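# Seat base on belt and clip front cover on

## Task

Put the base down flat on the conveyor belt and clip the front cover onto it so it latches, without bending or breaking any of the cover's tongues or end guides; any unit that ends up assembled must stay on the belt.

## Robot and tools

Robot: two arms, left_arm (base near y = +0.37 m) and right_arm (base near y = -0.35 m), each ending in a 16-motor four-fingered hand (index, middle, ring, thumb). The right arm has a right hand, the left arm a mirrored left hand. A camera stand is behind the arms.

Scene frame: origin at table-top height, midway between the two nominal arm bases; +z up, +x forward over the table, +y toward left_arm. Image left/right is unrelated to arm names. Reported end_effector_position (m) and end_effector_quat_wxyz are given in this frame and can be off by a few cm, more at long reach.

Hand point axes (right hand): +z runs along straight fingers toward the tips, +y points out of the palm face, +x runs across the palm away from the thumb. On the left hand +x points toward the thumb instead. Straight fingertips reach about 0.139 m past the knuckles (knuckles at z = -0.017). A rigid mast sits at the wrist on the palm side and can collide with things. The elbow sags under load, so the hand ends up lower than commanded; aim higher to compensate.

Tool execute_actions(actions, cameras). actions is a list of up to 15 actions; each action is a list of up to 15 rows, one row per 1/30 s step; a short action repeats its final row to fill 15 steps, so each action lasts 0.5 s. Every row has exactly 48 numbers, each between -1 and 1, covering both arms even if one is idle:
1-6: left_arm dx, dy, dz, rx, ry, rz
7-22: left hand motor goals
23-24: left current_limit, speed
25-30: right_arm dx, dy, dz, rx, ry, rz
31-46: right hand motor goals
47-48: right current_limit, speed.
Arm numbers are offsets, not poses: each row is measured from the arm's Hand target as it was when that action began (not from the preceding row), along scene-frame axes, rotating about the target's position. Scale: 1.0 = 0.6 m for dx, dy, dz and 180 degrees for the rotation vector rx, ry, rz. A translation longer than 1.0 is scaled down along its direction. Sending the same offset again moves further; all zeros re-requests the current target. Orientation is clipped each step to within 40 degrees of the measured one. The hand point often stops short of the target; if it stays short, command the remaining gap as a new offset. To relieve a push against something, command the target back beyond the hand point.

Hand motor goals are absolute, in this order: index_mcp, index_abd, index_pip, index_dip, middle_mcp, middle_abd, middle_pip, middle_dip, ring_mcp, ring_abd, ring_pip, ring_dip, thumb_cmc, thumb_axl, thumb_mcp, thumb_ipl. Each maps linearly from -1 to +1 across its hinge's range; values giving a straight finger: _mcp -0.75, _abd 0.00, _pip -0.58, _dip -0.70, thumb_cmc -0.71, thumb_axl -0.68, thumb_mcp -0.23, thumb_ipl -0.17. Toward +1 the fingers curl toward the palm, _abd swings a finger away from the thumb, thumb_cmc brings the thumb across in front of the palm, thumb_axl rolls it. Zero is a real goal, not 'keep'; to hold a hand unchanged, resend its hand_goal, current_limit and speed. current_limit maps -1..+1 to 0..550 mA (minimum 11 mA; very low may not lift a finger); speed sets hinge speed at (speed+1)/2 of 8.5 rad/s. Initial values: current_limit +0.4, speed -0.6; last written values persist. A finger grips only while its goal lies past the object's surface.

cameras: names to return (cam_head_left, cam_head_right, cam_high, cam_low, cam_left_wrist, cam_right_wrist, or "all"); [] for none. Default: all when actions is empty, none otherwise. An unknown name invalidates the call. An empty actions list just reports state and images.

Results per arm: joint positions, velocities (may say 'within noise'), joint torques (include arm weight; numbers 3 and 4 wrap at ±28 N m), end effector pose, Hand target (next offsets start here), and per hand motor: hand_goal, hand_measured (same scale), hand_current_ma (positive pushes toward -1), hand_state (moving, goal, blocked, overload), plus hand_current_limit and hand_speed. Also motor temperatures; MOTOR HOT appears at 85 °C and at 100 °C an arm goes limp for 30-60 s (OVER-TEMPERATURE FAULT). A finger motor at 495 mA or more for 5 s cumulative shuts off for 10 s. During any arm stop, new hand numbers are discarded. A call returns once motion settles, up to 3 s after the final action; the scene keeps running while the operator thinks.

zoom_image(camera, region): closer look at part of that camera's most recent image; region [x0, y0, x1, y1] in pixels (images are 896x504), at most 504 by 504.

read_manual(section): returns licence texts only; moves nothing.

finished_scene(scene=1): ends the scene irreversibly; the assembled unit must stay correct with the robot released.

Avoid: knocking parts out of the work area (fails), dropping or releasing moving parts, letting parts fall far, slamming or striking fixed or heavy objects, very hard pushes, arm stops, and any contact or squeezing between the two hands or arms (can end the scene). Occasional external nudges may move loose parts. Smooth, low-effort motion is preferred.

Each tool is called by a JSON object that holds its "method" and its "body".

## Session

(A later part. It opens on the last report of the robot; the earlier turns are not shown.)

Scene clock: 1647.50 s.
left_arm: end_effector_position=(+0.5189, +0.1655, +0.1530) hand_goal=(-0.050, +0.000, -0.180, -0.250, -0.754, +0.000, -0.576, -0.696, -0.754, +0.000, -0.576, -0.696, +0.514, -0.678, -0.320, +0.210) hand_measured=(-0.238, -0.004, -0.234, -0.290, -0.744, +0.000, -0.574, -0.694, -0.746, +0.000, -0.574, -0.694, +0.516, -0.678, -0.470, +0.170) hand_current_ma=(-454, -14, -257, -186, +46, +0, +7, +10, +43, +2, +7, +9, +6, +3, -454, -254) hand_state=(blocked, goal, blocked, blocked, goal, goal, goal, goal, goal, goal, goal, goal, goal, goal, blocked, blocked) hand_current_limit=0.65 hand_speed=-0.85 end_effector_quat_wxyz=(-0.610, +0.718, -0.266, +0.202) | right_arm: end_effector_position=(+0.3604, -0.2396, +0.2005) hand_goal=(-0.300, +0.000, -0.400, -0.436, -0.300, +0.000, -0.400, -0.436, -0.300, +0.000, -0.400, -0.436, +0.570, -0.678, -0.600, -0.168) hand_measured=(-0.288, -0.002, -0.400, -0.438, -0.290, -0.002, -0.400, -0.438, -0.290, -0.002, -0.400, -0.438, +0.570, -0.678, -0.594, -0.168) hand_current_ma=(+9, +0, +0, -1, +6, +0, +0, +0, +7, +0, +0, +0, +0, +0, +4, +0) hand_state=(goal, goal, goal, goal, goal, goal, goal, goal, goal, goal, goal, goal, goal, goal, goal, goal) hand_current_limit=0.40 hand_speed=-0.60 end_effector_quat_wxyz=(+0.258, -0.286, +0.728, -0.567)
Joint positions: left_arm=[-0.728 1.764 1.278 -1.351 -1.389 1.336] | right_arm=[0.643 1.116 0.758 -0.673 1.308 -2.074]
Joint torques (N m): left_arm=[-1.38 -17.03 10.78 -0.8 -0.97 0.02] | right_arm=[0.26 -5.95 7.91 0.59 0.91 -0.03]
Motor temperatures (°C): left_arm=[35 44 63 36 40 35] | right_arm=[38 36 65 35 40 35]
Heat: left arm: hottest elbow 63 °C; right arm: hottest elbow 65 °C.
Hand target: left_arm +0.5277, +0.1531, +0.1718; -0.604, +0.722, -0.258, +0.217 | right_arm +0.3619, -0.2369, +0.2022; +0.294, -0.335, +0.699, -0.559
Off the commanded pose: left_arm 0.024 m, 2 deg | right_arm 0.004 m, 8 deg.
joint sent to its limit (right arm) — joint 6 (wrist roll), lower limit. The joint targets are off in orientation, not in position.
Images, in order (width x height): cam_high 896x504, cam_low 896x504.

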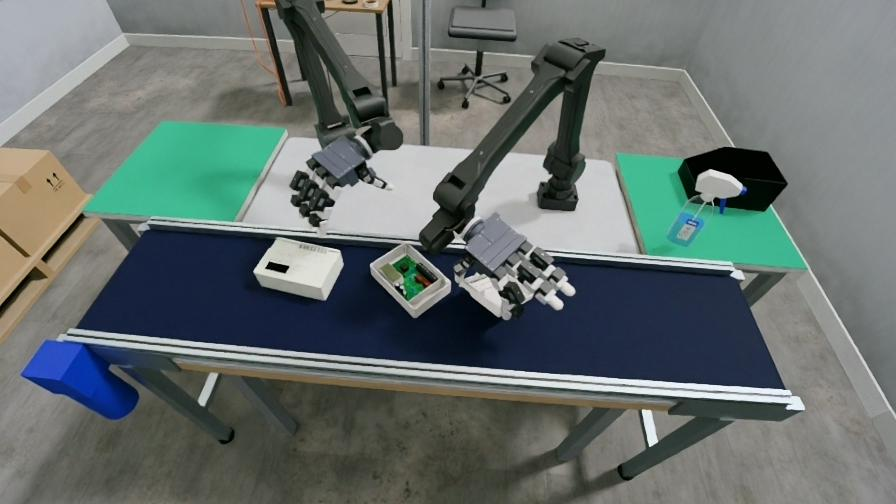

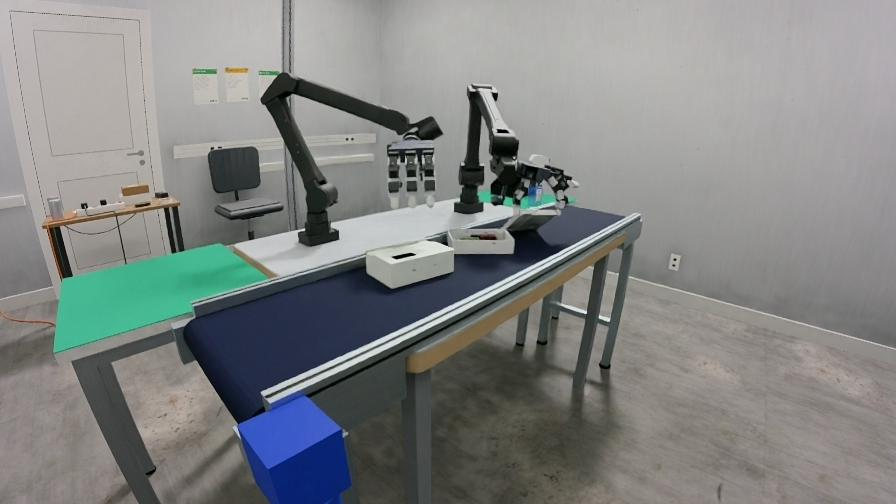

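{"method": "execute_actions", "body": {"actions": [[[-0.01,0.008,0.025,0,0,0,-0.05,0,-0.18,-0.25,-0.754,0,-0.576,-0.696,-0.754,0,-0.576,-0.696,0.514,-0.678,-0.32,0.21,0.65,-0.85,0,0,0,0,0,0,-0.3,0,-0.4,-0.435,-0.3,0,-0.4,-0.435,-0.3,0,-0.4,-0.435,0.571,-0.678,-0.6,-0.168,0.4,-0.6]],[[-0.01,0.008,0.025,0,0,0,-0.05,0,-0.18,-0.25,-0.754,0,-0.576,-0.696,-0.754,0,-0.576,-0.696,0.514,-0.678,-0.32,0.21,0.65,-0.85,0,0,0,0,0,0,-0.3,0,-0.4,-0.435,-0.3,0,-0.4,-0.435,-0.3,0,-0.4,-0.435,0.571,-0.678,-0.6,-0.168,0.4,-0.6]]], "cameras": ["cam_high","cam_low"]}}

{"method": "zoom_image", "body": {"camera": "cam_low", "region": [480, 140, 590, 250]}}

{"method": "zoom_image", "body": {"camera": "cam_high", "region": [430, 200, 590, 330]}}

Scene clock: 1654.83 s.
left_arm: end_effector_position=(+0.5085, +0.1745, +0.1842) hand_goal=(-0.050, +0.000, -0.180, -0.250, -0.754, +0.000, -0.576, -0.696, -0.754, +0.000, -0.576, -0.696, +0.514, -0.678, -0.320, +0.210) hand_measured=(-0.238, -0.004, -0.234, -0.290, -0.744, +0.000, -0.574, -0.694, -0.744, +0.000, -0.574, -0.694, +0.516, -0.678, -0.470, +0.170) hand_current_ma=(-454, -14, -257, -186, +46, +0, +7, +10, +43, +2, +7, +9, +5, +3, -454, -254) hand_state=(blocked, goal, blocked, blocked, goal, goal, goal, goal, goal, goal, goal, goal, goal, goal, blocked, blocked) hand_current_limit=0.65 hand_speed=-0.85 end_effector_quat_wxyz=(-0.611, +0.718, -0.267, +0.200) | right_arm: end_effector_position=(+0.3604, -0.2396, +0.2005) hand_goal=(-0.300, +0.000, -0.400, -0.436, -0.300, +0.000, -0.400, -0.436, -0.300, +0.000, -0.400, -0.436, +0.570, -0.678, -0.600, -0.168) hand_measured=(-0.288, -0.002, -0.400, -0.438, -0.290, -0.002, -0.400, -0.438, -0.290, -0.002, -0.400, -0.438, +0.570, -0.678, -0.594, -0.168) hand_current_ma=(+9, +0, +0, -1, +6, +0, +0, +0, +7, +0, +0, +0, +0, +0, +4, +0) hand_state=(goal, goal, goal, goal, goal, goal, goal, goal, goal, goal, goal, goal, goal, goal, goal, goal) hand_current_limit=0.40 hand_speed=-0.60 end_effector_quat_wxyz=(+0.258, -0.286, +0.728, -0.567)
Joint positions: left_arm=[-0.728 1.697 1.278 -1.421 -1.389 1.336] | right_arm=[0.643 1.116 0.758 -0.673 1.308 -2.074]
Joint torques (N m): left_arm=[-1.44 -15.97 10.71 -0.76 -0.97 -0.06] | right_arm=[0.5 -6.48 7.94 0.43 0.91 -0.09]
Motor temperatures (°C): left_arm=[35 45 64 36 40 35] | right_arm=[38 36 65 35 40 35]
Heat: left arm: hottest elbow 64 °C; right arm: hottest elbow 65 °C.
Hand target: left_arm +0.5157, +0.1627, +0.2017; -0.604, +0.722, -0.257, +0.217 | right_arm +0.3619, -0.2369, +0.2022; +0.294, -0.335, +0.699, -0.559
Off the commanded pose: left_arm 0.022 m, 2 deg | right_arm 0.004 m, 8 deg.
joint sent to its limit (right arm) — joint 6 (wrist roll), lower limit. The joint targets are off in orientation, not in position.
Images, in order (width x height): cam_high 896x504, cam_low 896x504.

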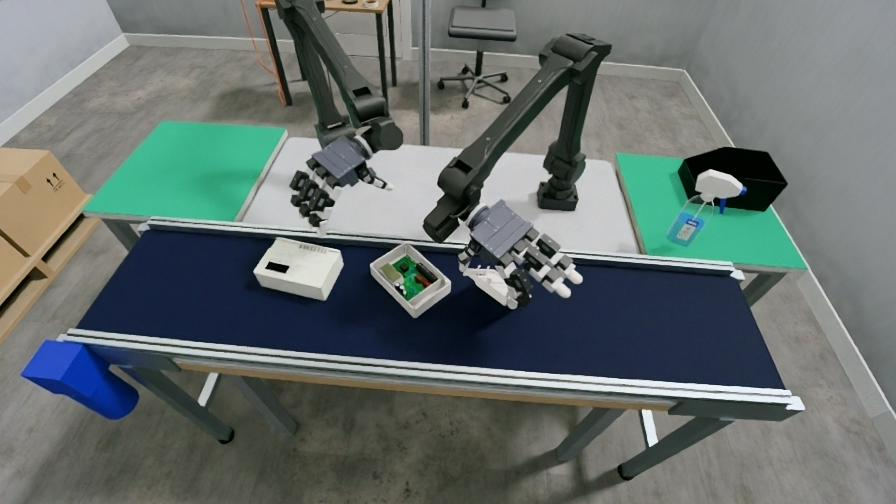

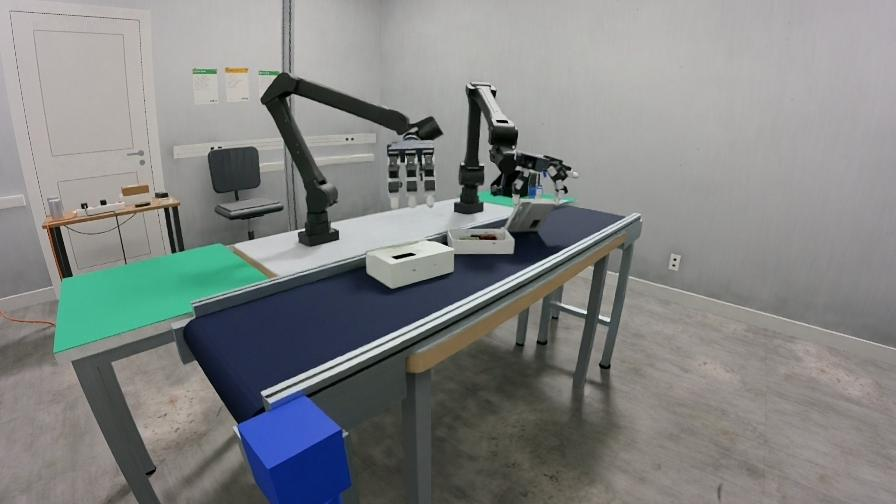

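Scaled by 4.582 from the camera's 896x504 image, which has a finer 1280x720 frame.

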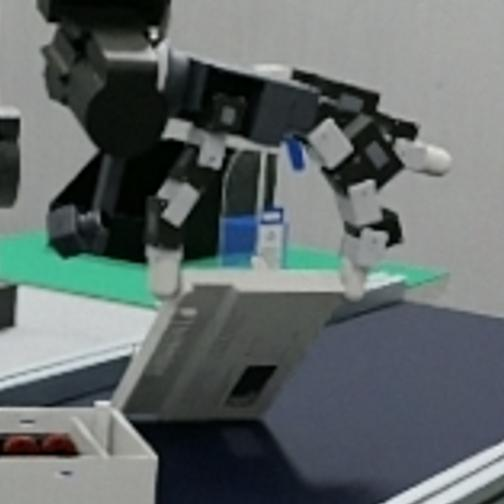

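Scaled by 3.150 from the camera's 896x504 image, which has a finer 1280x720 frame.

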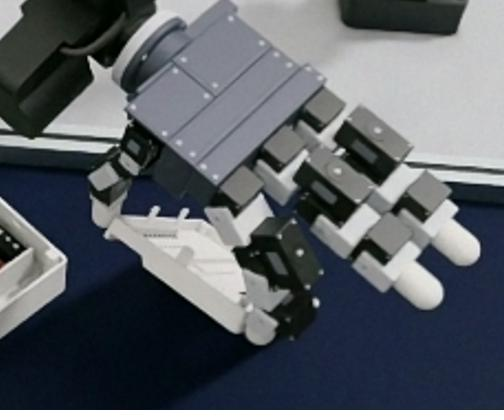

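{"method": "execute_actions", "body": {"actions": [[[-0.015,0.012,0.025,0,0,0,-0.05,0,-0.18,-0.25,-0.754,0,-0.576,-0.696,-0.754,0,-0.576,-0.696,0.514,-0.678,-0.32,0.21,0.65,-0.85,0,0,0,0,0,0,-0.3,0,-0.4,-0.435,-0.3,0,-0.4,-0.435,-0.3,0,-0.4,-0.435,0.571,-0.678,-0.6,-0.168,0.4,-0.6]],[[-0.02,0.016,0.02,0,0,0,-0.05,0,-0.18,-0.25,-0.754,0,-0.576,-0.696,-0.754,0,-0.576,-0.696,0.514,-0.678,-0.32,0.21,0.65,-0.85,0,0,0,0,0,0,-0.3,0,-0.4,-0.435,-0.3,0,-0.4,-0.435,-0.3,0,-0.4,-0.435,0.571,-0.678,-0.6,-0.168,0.4,-0.6]],[[-0.02,0.016,0.015,0,0,0,-0.05,0,-0.18,-0.25,-0.754,0,-0.576,-0.696,-0.754,0,-0.576,-0.696,0.514,-0.678,-0.32,0.21,0.65,-0.85,0,0,0,0,0,0,-0.3,0,-0.4,-0.435,-0.3,0,-0.4,-0.435,-0.3,0,-0.4,-0.435,0.571,-0.678,-0.6,-0.168,0.4,-0.6]]], "cameras": ["cam_high","cam_low"]}}

{"method": "zoom_image", "body": {"camera": "cam_low", "region": [480, 140, 590, 250]}}

{"method": "zoom_image", "body": {"camera": "cam_high", "region": [430, 200, 590, 330]}}

Scene clock: 1668.17 s.
left_arm: end_effector_position=(+0.4851, +0.1943, +0.2326) hand_goal=(-0.050, +0.000, -0.180, -0.250, -0.754, +0.000, -0.576, -0.696, -0.754, +0.000, -0.576, -0.696, +0.514, -0.678, -0.320, +0.210) hand_measured=(-0.238, -0.002, -0.234, -0.290, -0.744, +0.000, -0.574, -0.694, -0.744, +0.000, -0.574, -0.694, +0.516, -0.678, -0.470, +0.170) hand_current_ma=(-454, -11, -257, -186, +46, +0, +7, +10, +43, +2, +7, +9, +4, +3, -454, -254) hand_state=(blocked, goal, blocked, blocked, goal, goal, goal, goal, goal, goal, goal, goal, goal, goal, blocked, blocked) hand_current_limit=0.65 hand_speed=-0.85 end_effector_quat_wxyz=(-0.607, +0.721, -0.261, +0.207) | right_arm: end_effector_position=(+0.3604, -0.2396, +0.2005) hand_goal=(-0.300, +0.000, -0.400, -0.436, -0.300, +0.000, -0.400, -0.436, -0.300, +0.000, -0.400, -0.436, +0.570, -0.678, -0.600, -0.168) hand_measured=(-0.288, -0.002, -0.400, -0.438, -0.290, -0.002, -0.400, -0.438, -0.290, -0.002, -0.400, -0.438, +0.570, -0.678, -0.594, -0.168) hand_current_ma=(+9, +0, +0, -1, +6, +0, +0, +0, +7, +0, +0, +0, +0, +0, +4, +0) hand_state=(goal, goal, goal, goal, goal, goal, goal, goal, goal, goal, goal, goal, goal, goal, goal, goal) hand_current_limit=0.40 hand_speed=-0.60 end_effector_quat_wxyz=(+0.258, -0.286, +0.728, -0.567)
Joint positions: left_arm=[-0.73 1.57 1.253 -1.515 -1.387 1.325] | right_arm=[0.643 1.116 0.758 -0.673 1.308 -2.074]
Joint torques (N m): left_arm=[-1.67 -14.62 8.28 -0.75 -0.99 -0.24] | right_arm=[0.67 -6.24 7.91 0.36 0.88 -0.07]
Motor temperatures (°C): left_arm=[35 46 64 36 41 35] | right_arm=[38 36 65 35 40 35]
Heat: left arm: hottest elbow 64 °C; right arm: hottest elbow 65 °C.
Hand target: left_arm +0.4827, +0.1892, +0.2376; -0.604, +0.722, -0.258, +0.217 | right_arm +0.3619, -0.2369, +0.2022; +0.294, -0.335, +0.699, -0.559
Off the commanded pose: left_arm 0.008 m, 1 deg | right_arm 0.004 m, 8 deg.
joint sent to its limit (right arm) — joint 6 (wrist roll), lower limit. The joint targets are off in orientation, not in position.
Images, in order (width x height): cam_high 896x504, cam_low 896x504.

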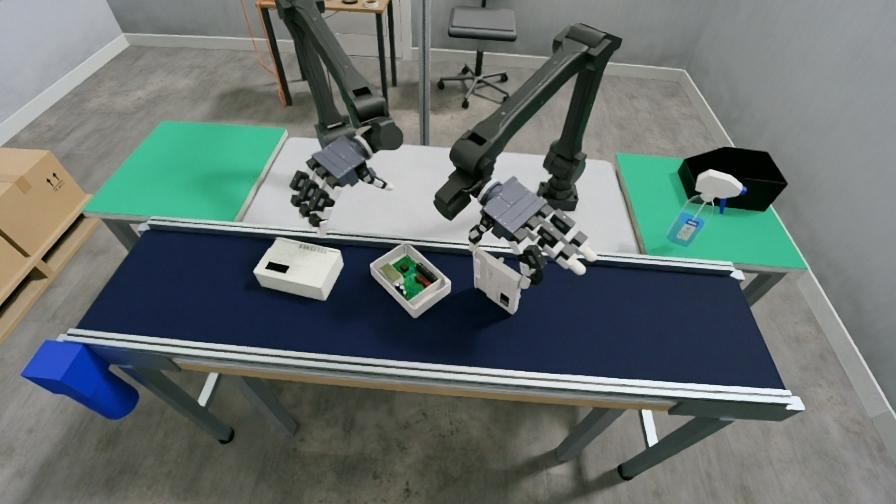

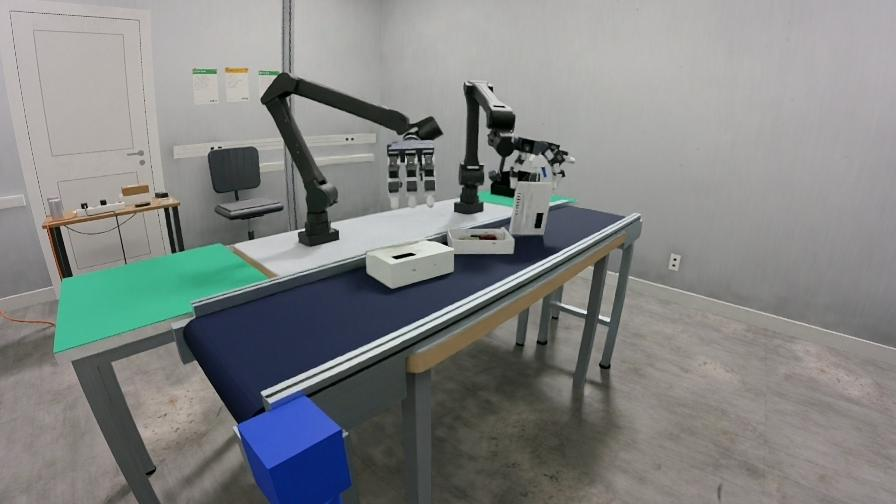

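Scaled by 4.582 from the camera's 896x504 image, which has a finer 1280x720 frame.

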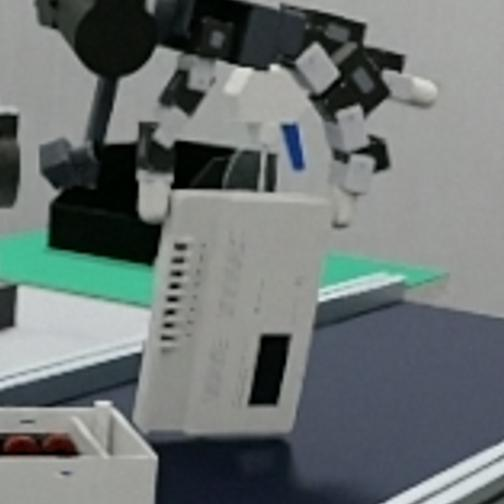

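Scaled by 3.150 from the camera's 896x504 image, which has a finer 1280x720 frame.

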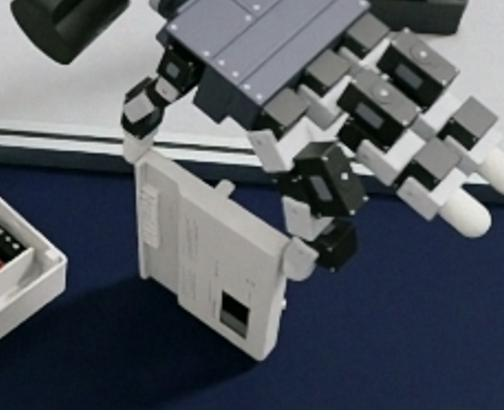

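{"method": "execute_actions", "body": {"actions": [[[0,0,0.03,0,0,0,-0.05,0,-0.18,-0.25,-0.754,0,-0.576,-0.696,-0.754,0,-0.576,-0.696,0.514,-0.678,-0.32,0.21,0.65,-0.85,0,0,0,0,0,0,-0.3,0,-0.4,-0.435,-0.3,0,-0.4,-0.435,-0.754,0,-0.576,-0.696,0.571,-0.678,-0.6,-0.168,0.4,-0.6]],[[0,0,0.03,0,0,0,-0.05,0,-0.18,-0.25,-0.754,0,-0.576,-0.696,-0.754,0,-0.576,-0.696,0.514,-0.678,-0.32,0.21,0.65,-0.85,0,0,0,0,0,0,-0.3,0,-0.4,-0.435,-0.3,0,-0.4,-0.435,-0.754,0,-0.576,-0.696,0.571,-0.678,-0.6,-0.168,0.4,-0.6]],[[0,0,0.03,0,0,0,-0.05,0,-0.18,-0.25,-0.754,0,-0.576,-0.696,-0.754,0,-0.576,-0.696,0.514,-0.678,-0.32,0.21,0.65,-0.85,0,0,0,0,0,0,-0.3,0,-0.4,-0.435,-0.3,0,-0.4,-0.435,-0.754,0,-0.576,-0.696,0.571,-0.678,-0.6,-0.168,0.4,-0.6]]], "cameras": ["cam_high","cam_low"]}}

{"method": "zoom_image", "body": {"camera": "cam_low", "region": [480, 120, 590, 250]}}

{"method": "zoom_image", "body": {"camera": "cam_high", "region": [430, 200, 590, 330]}}

Scene clock: 1777.83 s.
left_arm: end_effector_position=(+0.4760, +0.2020, +0.2694) hand_goal=(-0.050, +0.000, -0.180, -0.250, -0.754, +0.000, -0.576, -0.696, -0.754, +0.000, -0.576, -0.696, +0.514, -0.678, -0.320, +0.210) hand_measured=(-0.238, -0.002, -0.234, -0.290, -0.744, +0.000, -0.574, -0.694, -0.744, +0.000, -0.574, -0.694, +0.516, -0.678, -0.470, +0.170) hand_current_ma=(-454, -11, -257, -186, +46, +0, +7, +10, +43, +2, +7, +9, +5, +3, -454, -254) hand_state=(blocked, goal, blocked, blocked, goal, goal, goal, goal, goal, goal, goal, goal, goal, goal, blocked, blocked) hand_current_limit=0.65 hand_speed=-0.85 end_effector_quat_wxyz=(-0.613, +0.716, -0.274, +0.191) | right_arm: end_effector_position=(+0.3603, -0.2396, +0.2005) hand_goal=(-0.300, +0.000, -0.400, -0.436, -0.300, +0.000, -0.400, -0.436, -0.754, +0.000, -0.576, -0.696, +0.570, -0.678, -0.600, -0.168) hand_measured=(-0.288, -0.002, -0.400, -0.438, -0.290, -0.002, -0.400, -0.438, -0.734, -0.002, -0.570, -0.692, +0.570, -0.678, -0.594, -0.168) hand_current_ma=(+9, +0, +0, -1, +6, +0, +0, +0, +20, +0, +3, +1, +0, +0, +4, +0) hand_state=(goal, goal, goal, goal, goal, goal, goal, goal, blocked, goal, goal, goal, goal, goal, goal, goal) hand_current_limit=0.40 hand_speed=-0.60 end_effector_quat_wxyz=(+0.258, -0.286, +0.728, -0.567)
Joint positions: left_arm=[-0.73 1.535 1.313 -1.653 -1.384 1.324] | right_arm=[0.643 1.116 0.758 -0.673 1.308 -2.074]
Joint torques (N m): left_arm=[-1.79 -14.27 11.86 -0.85 -1.04 -0.19] | right_arm=[0.79 -5.95 8.01 0.31 0.95 -0.1]
Motor temperatures (°C): left_arm=[35 42 61 36 42 35] | right_arm=[38 36 65 35 40 35]
Heat: left arm: hottest elbow 61 °C; right arm: hottest elbow 65 °C.
Hand target: left_arm +0.4828, +0.1892, +0.2917; -0.604, +0.722, -0.257, +0.217 | right_arm +0.3619, -0.2369, +0.2022; +0.294, -0.335, +0.699, -0.559
Off the commanded pose: left_arm 0.027 m, 4 deg | right_arm 0.004 m, 8 deg.
joint sent to its limit (right arm) — joint 6 (wrist roll), lower limit. The joint targets are off in orientation, not in position.
Images, in order (width x height): cam_high 896x504, cam_low 896x504.

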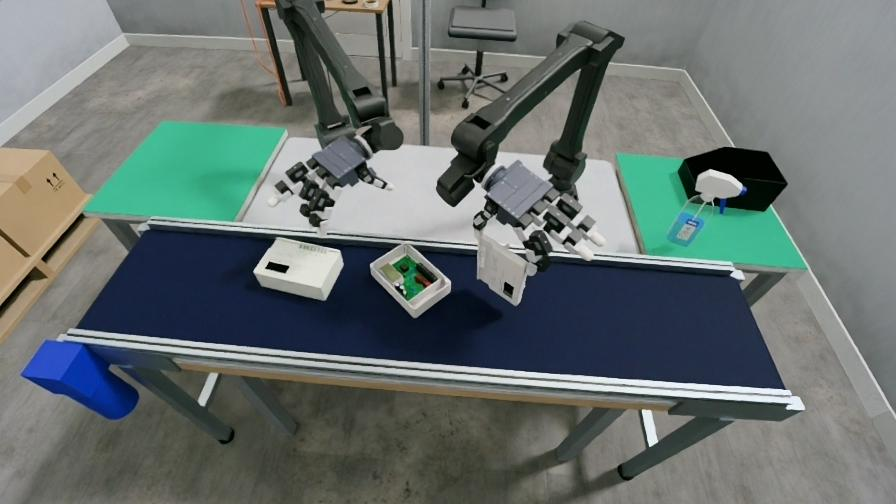

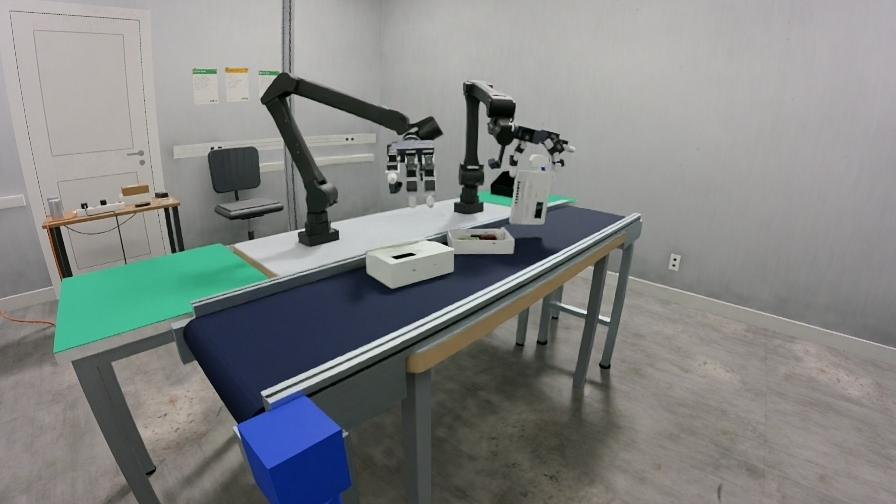

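Scaled by 3.877 from the camera's 896x504 image, which has a finer 1280x720 frame.

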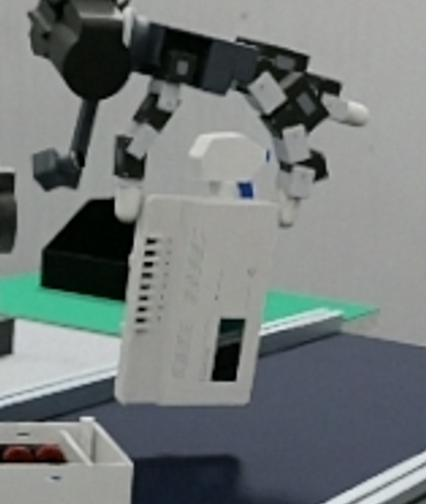

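Scaled by 3.150 from the camera's 896x504 image, which has a finer 1280x720 frame.

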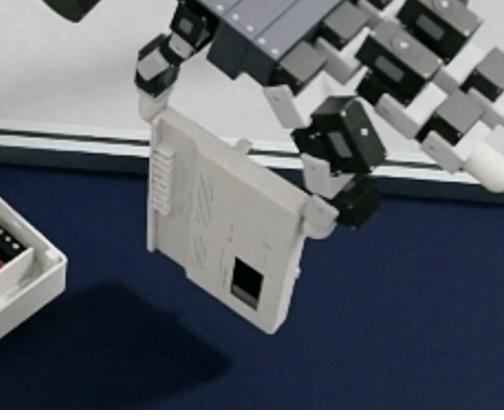

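{"method": "execute_actions", "body": {"actions": [[[-0.0278,0.0167,0.0222,0,0,0,-0.05,0,-0.18,-0.25,-0.754,0,-0.576,-0.696,-0.754,0,-0.576,-0.696,0.514,-0.678,-0.32,0.21,0.65,-0.85,0.0341,0.084,-0.0043,0.0656,0.0065,0.0464,-0.384,0,-0.241,-0.29,-0.384,0,-0.241,-0.29,-0.754,0,-0.576,-0.696,0.671,-0.678,-0.607,0.178,0.4,-0.6]],[[-0.0278,0.0167,0.0222,0,0,0,-0.05,0,-0.18,-0.25,-0.754,0,-0.576,-0.696,-0.754,0,-0.576,-0.696,0.514,-0.678,-0.32,0.21,0.65,-0.85,0.0341,0.084,-0.0043,0.0656,0.0065,0.0464,-0.384,0,-0.241,-0.29,-0.384,0,-0.241,-0.29,-0.754,0,-0.576,-0.696,0.671,-0.678,-0.607,0.178,0.4,-0.6]],[[-0.0278,0.0167,0.0222,0,0,0,-0.05,0,-0.18,-0.25,-0.754,0,-0.576,-0.696,-0.754,0,-0.576,-0.696,0.514,-0.678,-0.32,0.21,0.65,-0.85,0.0341,0.084,-0.0043,0.0656,0.0065,0.0464,-0.384,0,-0.241,-0.29,-0.384,0,-0.241,-0.29,-0.754,0,-0.576,-0.696,0.671,-0.678,-0.607,0.178,0.4,-0.6]],[[0,0,0,0,0,0,-0.05,0,-0.18,-0.25,-0.754,0,-0.576,-0.696,-0.754,0,-0.576,-0.696,0.514,-0.678,-0.32,0.21,0.65,-0.85,0.0341,0.084,-0.0043,0.0656,0.0065,0.0464,-0.384,0,-0.241,-0.29,-0.384,0,-0.241,-0.29,-0.754,0,-0.576,-0.696,0.671,-0.678,-0.607,0.178,0.4,-0.6]]], "cameras": ["cam_high","cam_low"]}}

Scene clock: 1816.80 s.
left_arm: end_effector_position=(+0.4365, +0.2229, +0.3287) hand_goal=(-0.050, +0.000, -0.180, -0.250, -0.754, +0.000, -0.576, -0.696, -0.754, +0.000, -0.576, -0.696, +0.514, -0.678, -0.320, +0.210) hand_measured=(-0.238, -0.002, -0.234, -0.290, -0.744, +0.000, -0.574, -0.694, -0.744, +0.000, -0.574, -0.694, +0.518, -0.678, -0.470, +0.170) hand_current_ma=(-454, -10, -257, -186, +46, +0, +7, +10, +43, +2, +7, +9, +13, +3, -454, -254) hand_state=(blocked, goal, blocked, blocked, goal, goal, goal, goal, goal, goal, goal, goal, goal, goal, blocked, blocked) hand_current_limit=0.65 hand_speed=-0.85 end_effector_quat_wxyz=(-0.595, +0.726, -0.261, +0.226) | right_arm: end_effector_position=(+0.4282, -0.0383, +0.1675) hand_goal=(-0.384, +0.000, -0.242, -0.290, -0.384, +0.000, -0.242, -0.290, -0.754, +0.000, -0.576, -0.696, +0.670, -0.678, -0.608, +0.178) hand_measured=(-0.378, +0.004, -0.244, -0.292, -0.380, +0.004, -0.244, -0.292, -0.746, +0.004, -0.576, -0.694, +0.676, -0.678, -0.602, +0.178) hand_current_ma=(+2, +1, +0, -1, +2, +1, +0, -1, +4, +1, +0, +1, +3, +0, +4, +0) hand_state=(goal, goal, goal, goal, goal, goal, goal, goal, goal, goal, goal, goal, goal, goal, goal, goal) hand_current_limit=0.40 hand_speed=-0.60 end_effector_quat_wxyz=(+0.489, -0.377, +0.779, -0.108)
Joint positions: left_arm=[-0.753 1.345 1.278 -1.702 -1.375 1.35] | right_arm=[0.522 1.344 0.763 0.038 0.27 -2.08]
Joint torques (N m): left_arm=[-1.73 -10.93 8.9 -0.57 -1.05 0.06] | right_arm=[-1.08 -10.81 9.48 2.63 -0.02 0.12]
Motor temperatures (°C): left_arm=[35 43 62 36 42 35] | right_arm=[38 36 66 35 40 35]
Heat: left arm: hottest elbow 62 °C; right arm: hottest elbow 66 °C.
Hand target: left_arm +0.4327, +0.2193, +0.3316; -0.604, +0.722, -0.258, +0.217 | right_arm +0.4437, -0.0353, +0.1918; +0.518, -0.394, +0.750, -0.117
Off the commanded pose: left_arm 0.006 m, 2 deg | right_arm 0.029 m, 5 deg.
joint sent to its limit (left arm) — joint 4 (wrist pitch), lower limit. The joint targets still meet the commanded pose.
joint sent to its limit (right arm) — joint 6 (wrist roll), lower limit. The joint targets are off in orientation, not in position.
Images, in order (width x height): cam_high 896x504, cam_low 896x504.

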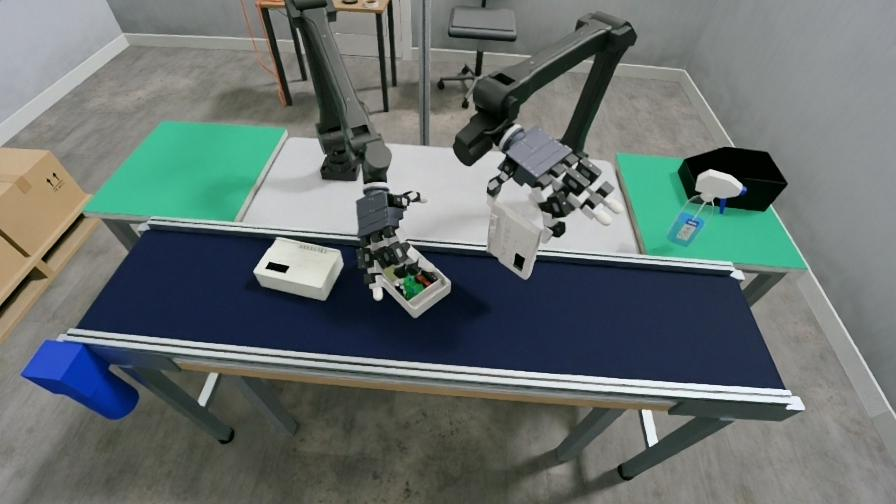

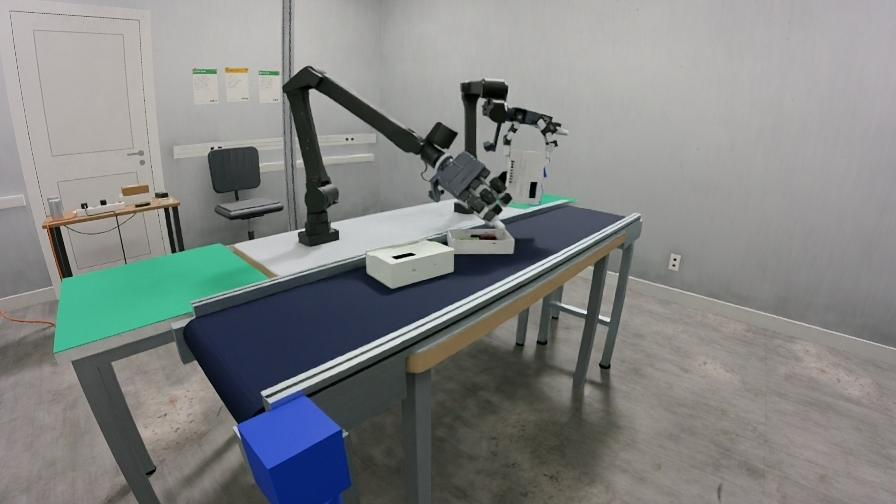

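{"method": "execute_actions", "body": {"actions": [[[0,0,0,0,0,0,-0.05,0,-0.18,-0.25,-0.754,0,-0.576,-0.696,-0.754,0,-0.576,-0.696,0.514,-0.678,-0.32,0.21,0.65,-0.85,0.0367,0.0774,0.0097,0.0656,0.0065,0.0464,-0.384,0,-0.241,-0.29,-0.384,0,-0.241,-0.29,-0.754,0,-0.576,-0.696,0.671,-0.678,-0.607,0.178,0.4,-0.6]],[[0,0,0,0,0,0,-0.05,0,-0.18,-0.25,-0.754,0,-0.576,-0.696,-0.754,0,-0.576,-0.696,0.514,-0.678,-0.32,0.21,0.65,-0.85,0.0367,0.0774,0.0097,0.0656,0.0065,0.0464,-0.384,0,-0.241,-0.29,-0.384,0,-0.241,-0.29,-0.754,0,-0.576,-0.696,0.671,-0.678,-0.607,0.178,0.4,-0.6]]], "cameras": ["cam_high","cam_low"]}}

Scene clock: 1828.53 s.
left_arm: end_effector_position=(+0.4365, +0.2229, +0.3287) hand_goal=(-0.050, +0.000, -0.180, -0.250, -0.754, +0.000, -0.576, -0.696, -0.754, +0.000, -0.576, -0.696, +0.514, -0.678, -0.320, +0.210) hand_measured=(-0.238, -0.002, -0.234, -0.290, -0.744, +0.000, -0.574, -0.694, -0.744, +0.000, -0.574, -0.694, +0.518, -0.678, -0.470, +0.170) hand_current_ma=(-454, -10, -257, -186, +46, +0, +7, +10, +43, +2, +7, +9, +13, +3, -454, -254) hand_state=(blocked, goal, blocked, blocked, goal, goal, goal, goal, goal, goal, goal, goal, goal, goal, blocked, blocked) hand_current_limit=0.65 hand_speed=-0.85 end_effector_quat_wxyz=(-0.595, +0.726, -0.261, +0.226) | right_arm: end_effector_position=(+0.4699, +0.0508, +0.1734) hand_goal=(-0.384, +0.000, -0.242, -0.290, -0.384, +0.000, -0.242, -0.290, -0.754, +0.000, -0.576, -0.696, +0.670, -0.678, -0.608, +0.178) hand_measured=(-0.382, +0.008, -0.242, -0.292, -0.382, +0.008, -0.244, -0.292, -0.748, +0.008, -0.576, -0.694, +0.678, -0.678, -0.604, +0.178) hand_current_ma=(+1, +3, +0, -1, +1, +3, +0, -1, +2, +3, +0, +0, +4, +0, +2, +0) hand_state=(goal, goal, goal, goal, goal, goal, goal, goal, goal, goal, goal, goal, goal, goal, goal, goal) hand_current_limit=0.40 hand_speed=-0.60 end_effector_quat_wxyz=(+0.556, -0.399, +0.719, +0.119)
Joint positions: left_arm=[-0.753 1.345 1.278 -1.702 -1.375 1.35] | right_arm=[0.472 1.658 0.927 0.362 -0.21 -1.947]
Joint torques (N m): left_arm=[-2.14 -10.99 8.83 -0.59 -1.05 0.07] | right_arm=[-0.56 -14.68 9.8 2.52 -0.22 0.26]
Motor temperatures (°C): left_arm=[35 42 63 36 42 35] | right_arm=[38 37 66 36 40 35]
Heat: left arm: hottest elbow 63 °C; right arm: hottest elbow 66 °C.
Hand target: left_arm +0.4327, +0.2192, +0.3316; -0.604, +0.722, -0.257, +0.217 | right_arm +0.4877, +0.0577, +0.2035; +0.583, -0.386, +0.704, +0.122
Off the commanded pose: left_arm 0.006 m, 2 deg | right_arm 0.036 m, 4 deg.
joint sent to its limit (left arm) — joint 4 (wrist pitch), lower limit. The joint targets still meet the commanded pose.
Images, in order (width x height): cam_high 896x504, cam_low 896x504.

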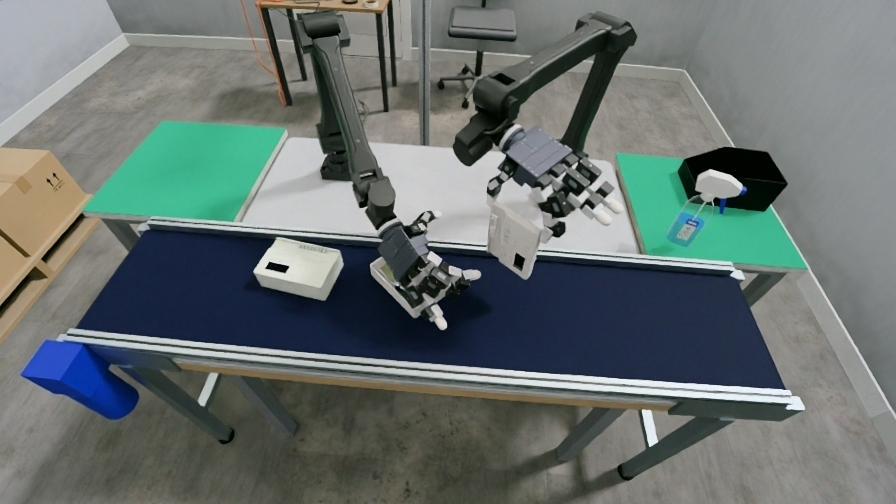

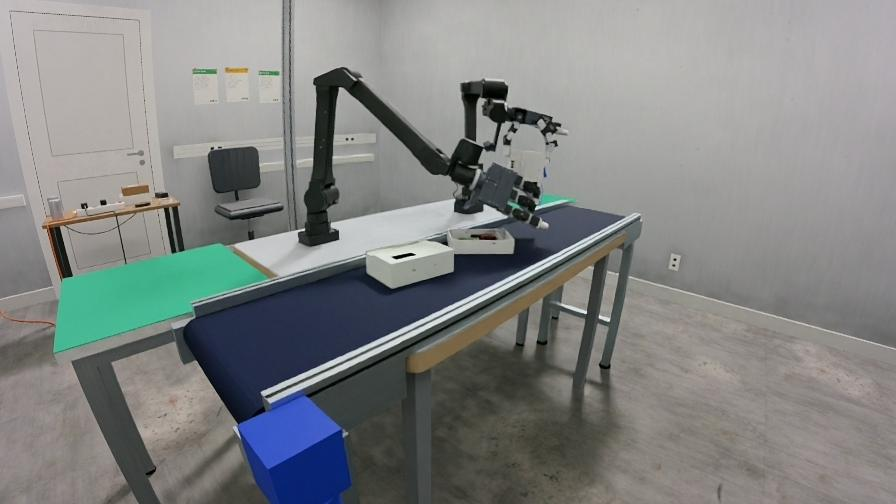

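{"method": "execute_actions", "body": {"actions": [[[0,0,0,0,0,0,-0.05,0,-0.18,-0.25,-0.754,0,-0.576,-0.696,-0.754,0,-0.576,-0.696,0.514,-0.678,-0.32,0.21,0.65,-0.85,0.0519,0.0828,0.0205,0.0656,0.0065,0.0464,-0.384,0,-0.241,-0.29,-0.384,0,-0.241,-0.29,-0.754,0,-0.576,-0.696,0.671,-0.678,-0.607,0.178,0.4,-0.6]],[[0,0,0,0,0,0,-0.05,0,-0.18,-0.25,-0.754,0,-0.576,-0.696,-0.754,0,-0.576,-0.696,0.514,-0.678,-0.32,0.21,0.65,-0.85,0.0519,0.06,0.0205,0.0656,0.0065,0.0334,-0.384,0,-0.241,-0.29,-0.384,0,-0.241,-0.29,-0.754,0,-0.576,-0.696,0.671,-0.678,-0.607,0.178,0.4,-0.6]]], "cameras": ["cam_high","cam_low","cam_right_wrist","cam_head_right"]}}

{"method": "zoom_image", "body": {"camera": "cam_high", "region": [390, 120, 640, 320]}}

{"method": "zoom_image", "body": {"camera": "cam_low", "region": [440, 80, 620, 240]}}

Scene clock: 1839.33 s.
left_arm: end_effector_position=(+0.4365, +0.2229, +0.3287) hand_goal=(-0.050, +0.000, -0.180, -0.250, -0.754, +0.000, -0.576, -0.696, -0.754, +0.000, -0.576, -0.696, +0.514, -0.678, -0.320, +0.210) hand_measured=(-0.238, -0.002, -0.234, -0.290, -0.744, +0.000, -0.574, -0.694, -0.744, +0.000, -0.574, -0.694, +0.518, -0.678, -0.470, +0.170) hand_current_ma=(-454, -10, -257, -186, +46, +0, +7, +10, +43, +2, +7, +9, +13, +3, -454, -254) hand_state=(blocked, goal, blocked, blocked, goal, goal, goal, goal, goal, goal, goal, goal, goal, goal, blocked, blocked) hand_current_limit=0.65 hand_speed=-0.85 end_effector_quat_wxyz=(-0.595, +0.726, -0.261, +0.226) | right_arm: end_effector_position=(+0.5444, +0.1326, +0.2030) hand_goal=(-0.384, +0.000, -0.242, -0.290, -0.384, +0.000, -0.242, -0.290, -0.754, +0.000, -0.576, -0.696, +0.670, -0.678, -0.608, +0.178) hand_measured=(-0.382, +0.010, -0.242, -0.292, -0.382, +0.010, -0.242, -0.292, -0.752, +0.010, -0.576, -0.694, +0.680, -0.678, -0.606, +0.178) hand_current_ma=(+0, +4, +0, -1, +0, +4, +0, -1, +1, +4, +0, +0, +5, +0, +0, +0) hand_state=(goal, goal, goal, goal, goal, goal, goal, goal, goal, goal, goal, goal, goal, goal, goal, goal) hand_current_limit=0.40 hand_speed=-0.60 end_effector_quat_wxyz=(+0.599, -0.343, +0.642, +0.334)
Joint positions: left_arm=[-0.753 1.345 1.278 -1.702 -1.375 1.35] | right_arm=[0.471 2.039 1.286 0.685 -0.506 -1.586]
Joint torques (N m): left_arm=[-1.85 -10.99 8.9 -0.54 -1.05 0.07] | right_arm=[1.08 -19.19 9.4 2.65 -0.15 0.3]
Motor temperatures (°C): left_arm=[35 42 64 36 42 35] | right_arm=[38 38 67 36 39 35]
Heat: left arm: hottest elbow 64 °C; right arm: hottest elbow 67 °C.
Hand target: left_arm +0.4327, +0.2192, +0.3316; -0.604, +0.722, -0.257, +0.217 | right_arm +0.5500, +0.1433, +0.2281; +0.617, -0.341, +0.621, +0.342
Off the commanded pose: left_arm 0.006 m, 2 deg | right_arm 0.028 m, 3 deg.
joint sent to its limit (left arm) — joint 4 (wrist pitch), lower limit. The joint targets still meet the commanded pose.
camera_calibration:
cam_right_wrist: T_world_to_cam=[[-0.498503, 0.378759, 0.779767, 0.0938734], [0.0734795, -0.877802, 0.473354, -0.0632761], [0.863768, 0.293265, 0.409756, -0.462606], [0, 0, 0, 1]] pos_world=[0.45103, 0.0445667, 0.146308]
Images, in order (width x height): cam_head_right 896x504, cam_high 896x504, cam_low 896x504, cam_right_wrist 896x504.

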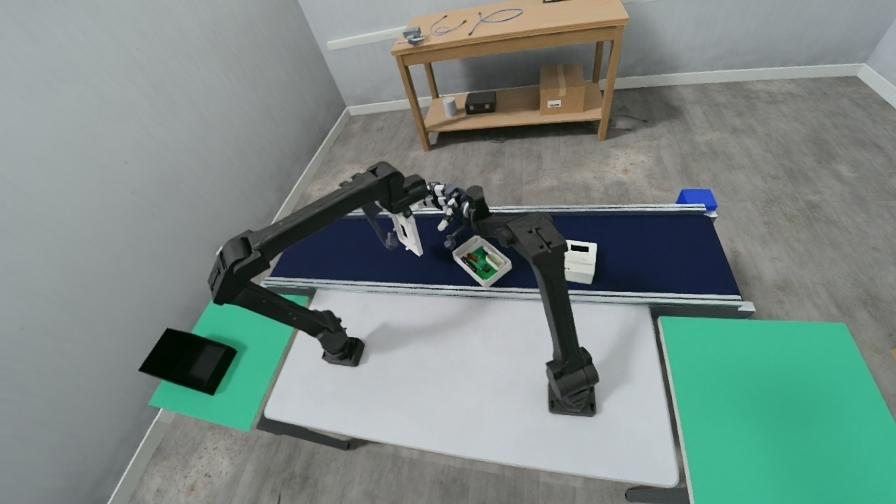

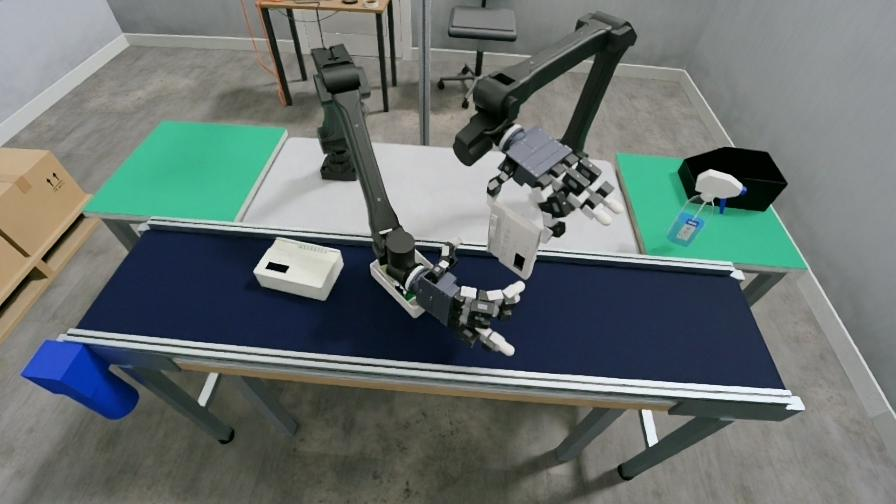

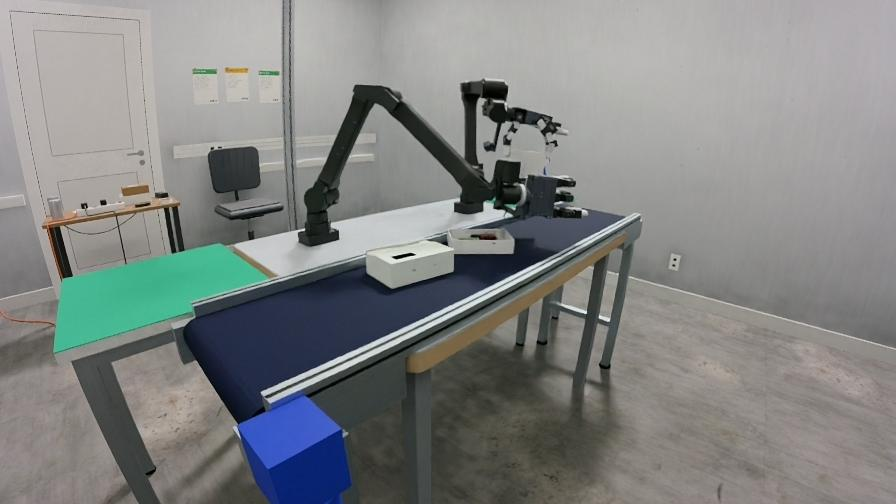

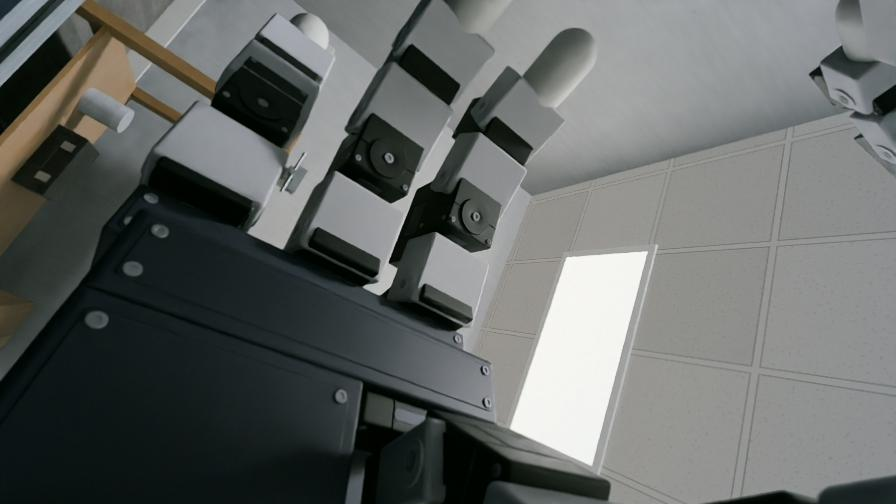

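Scaled by 2.016 from the camera's 896x504 image, which has a finer 1280x720 frame.

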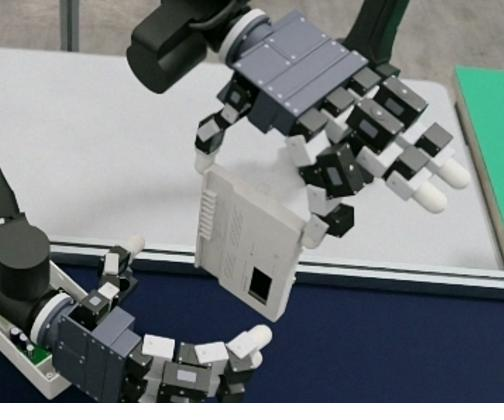

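Scaled by 2.800 from the camera's 896x504 image, which has a finer 1280x720 frame.

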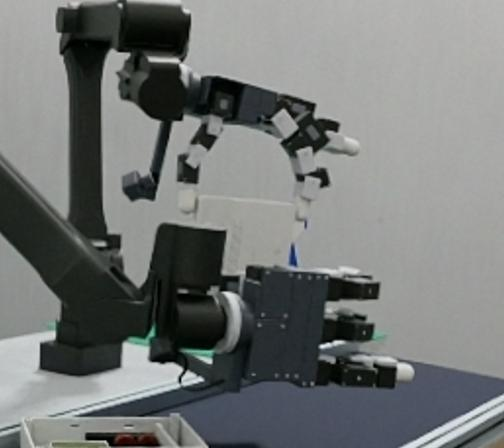

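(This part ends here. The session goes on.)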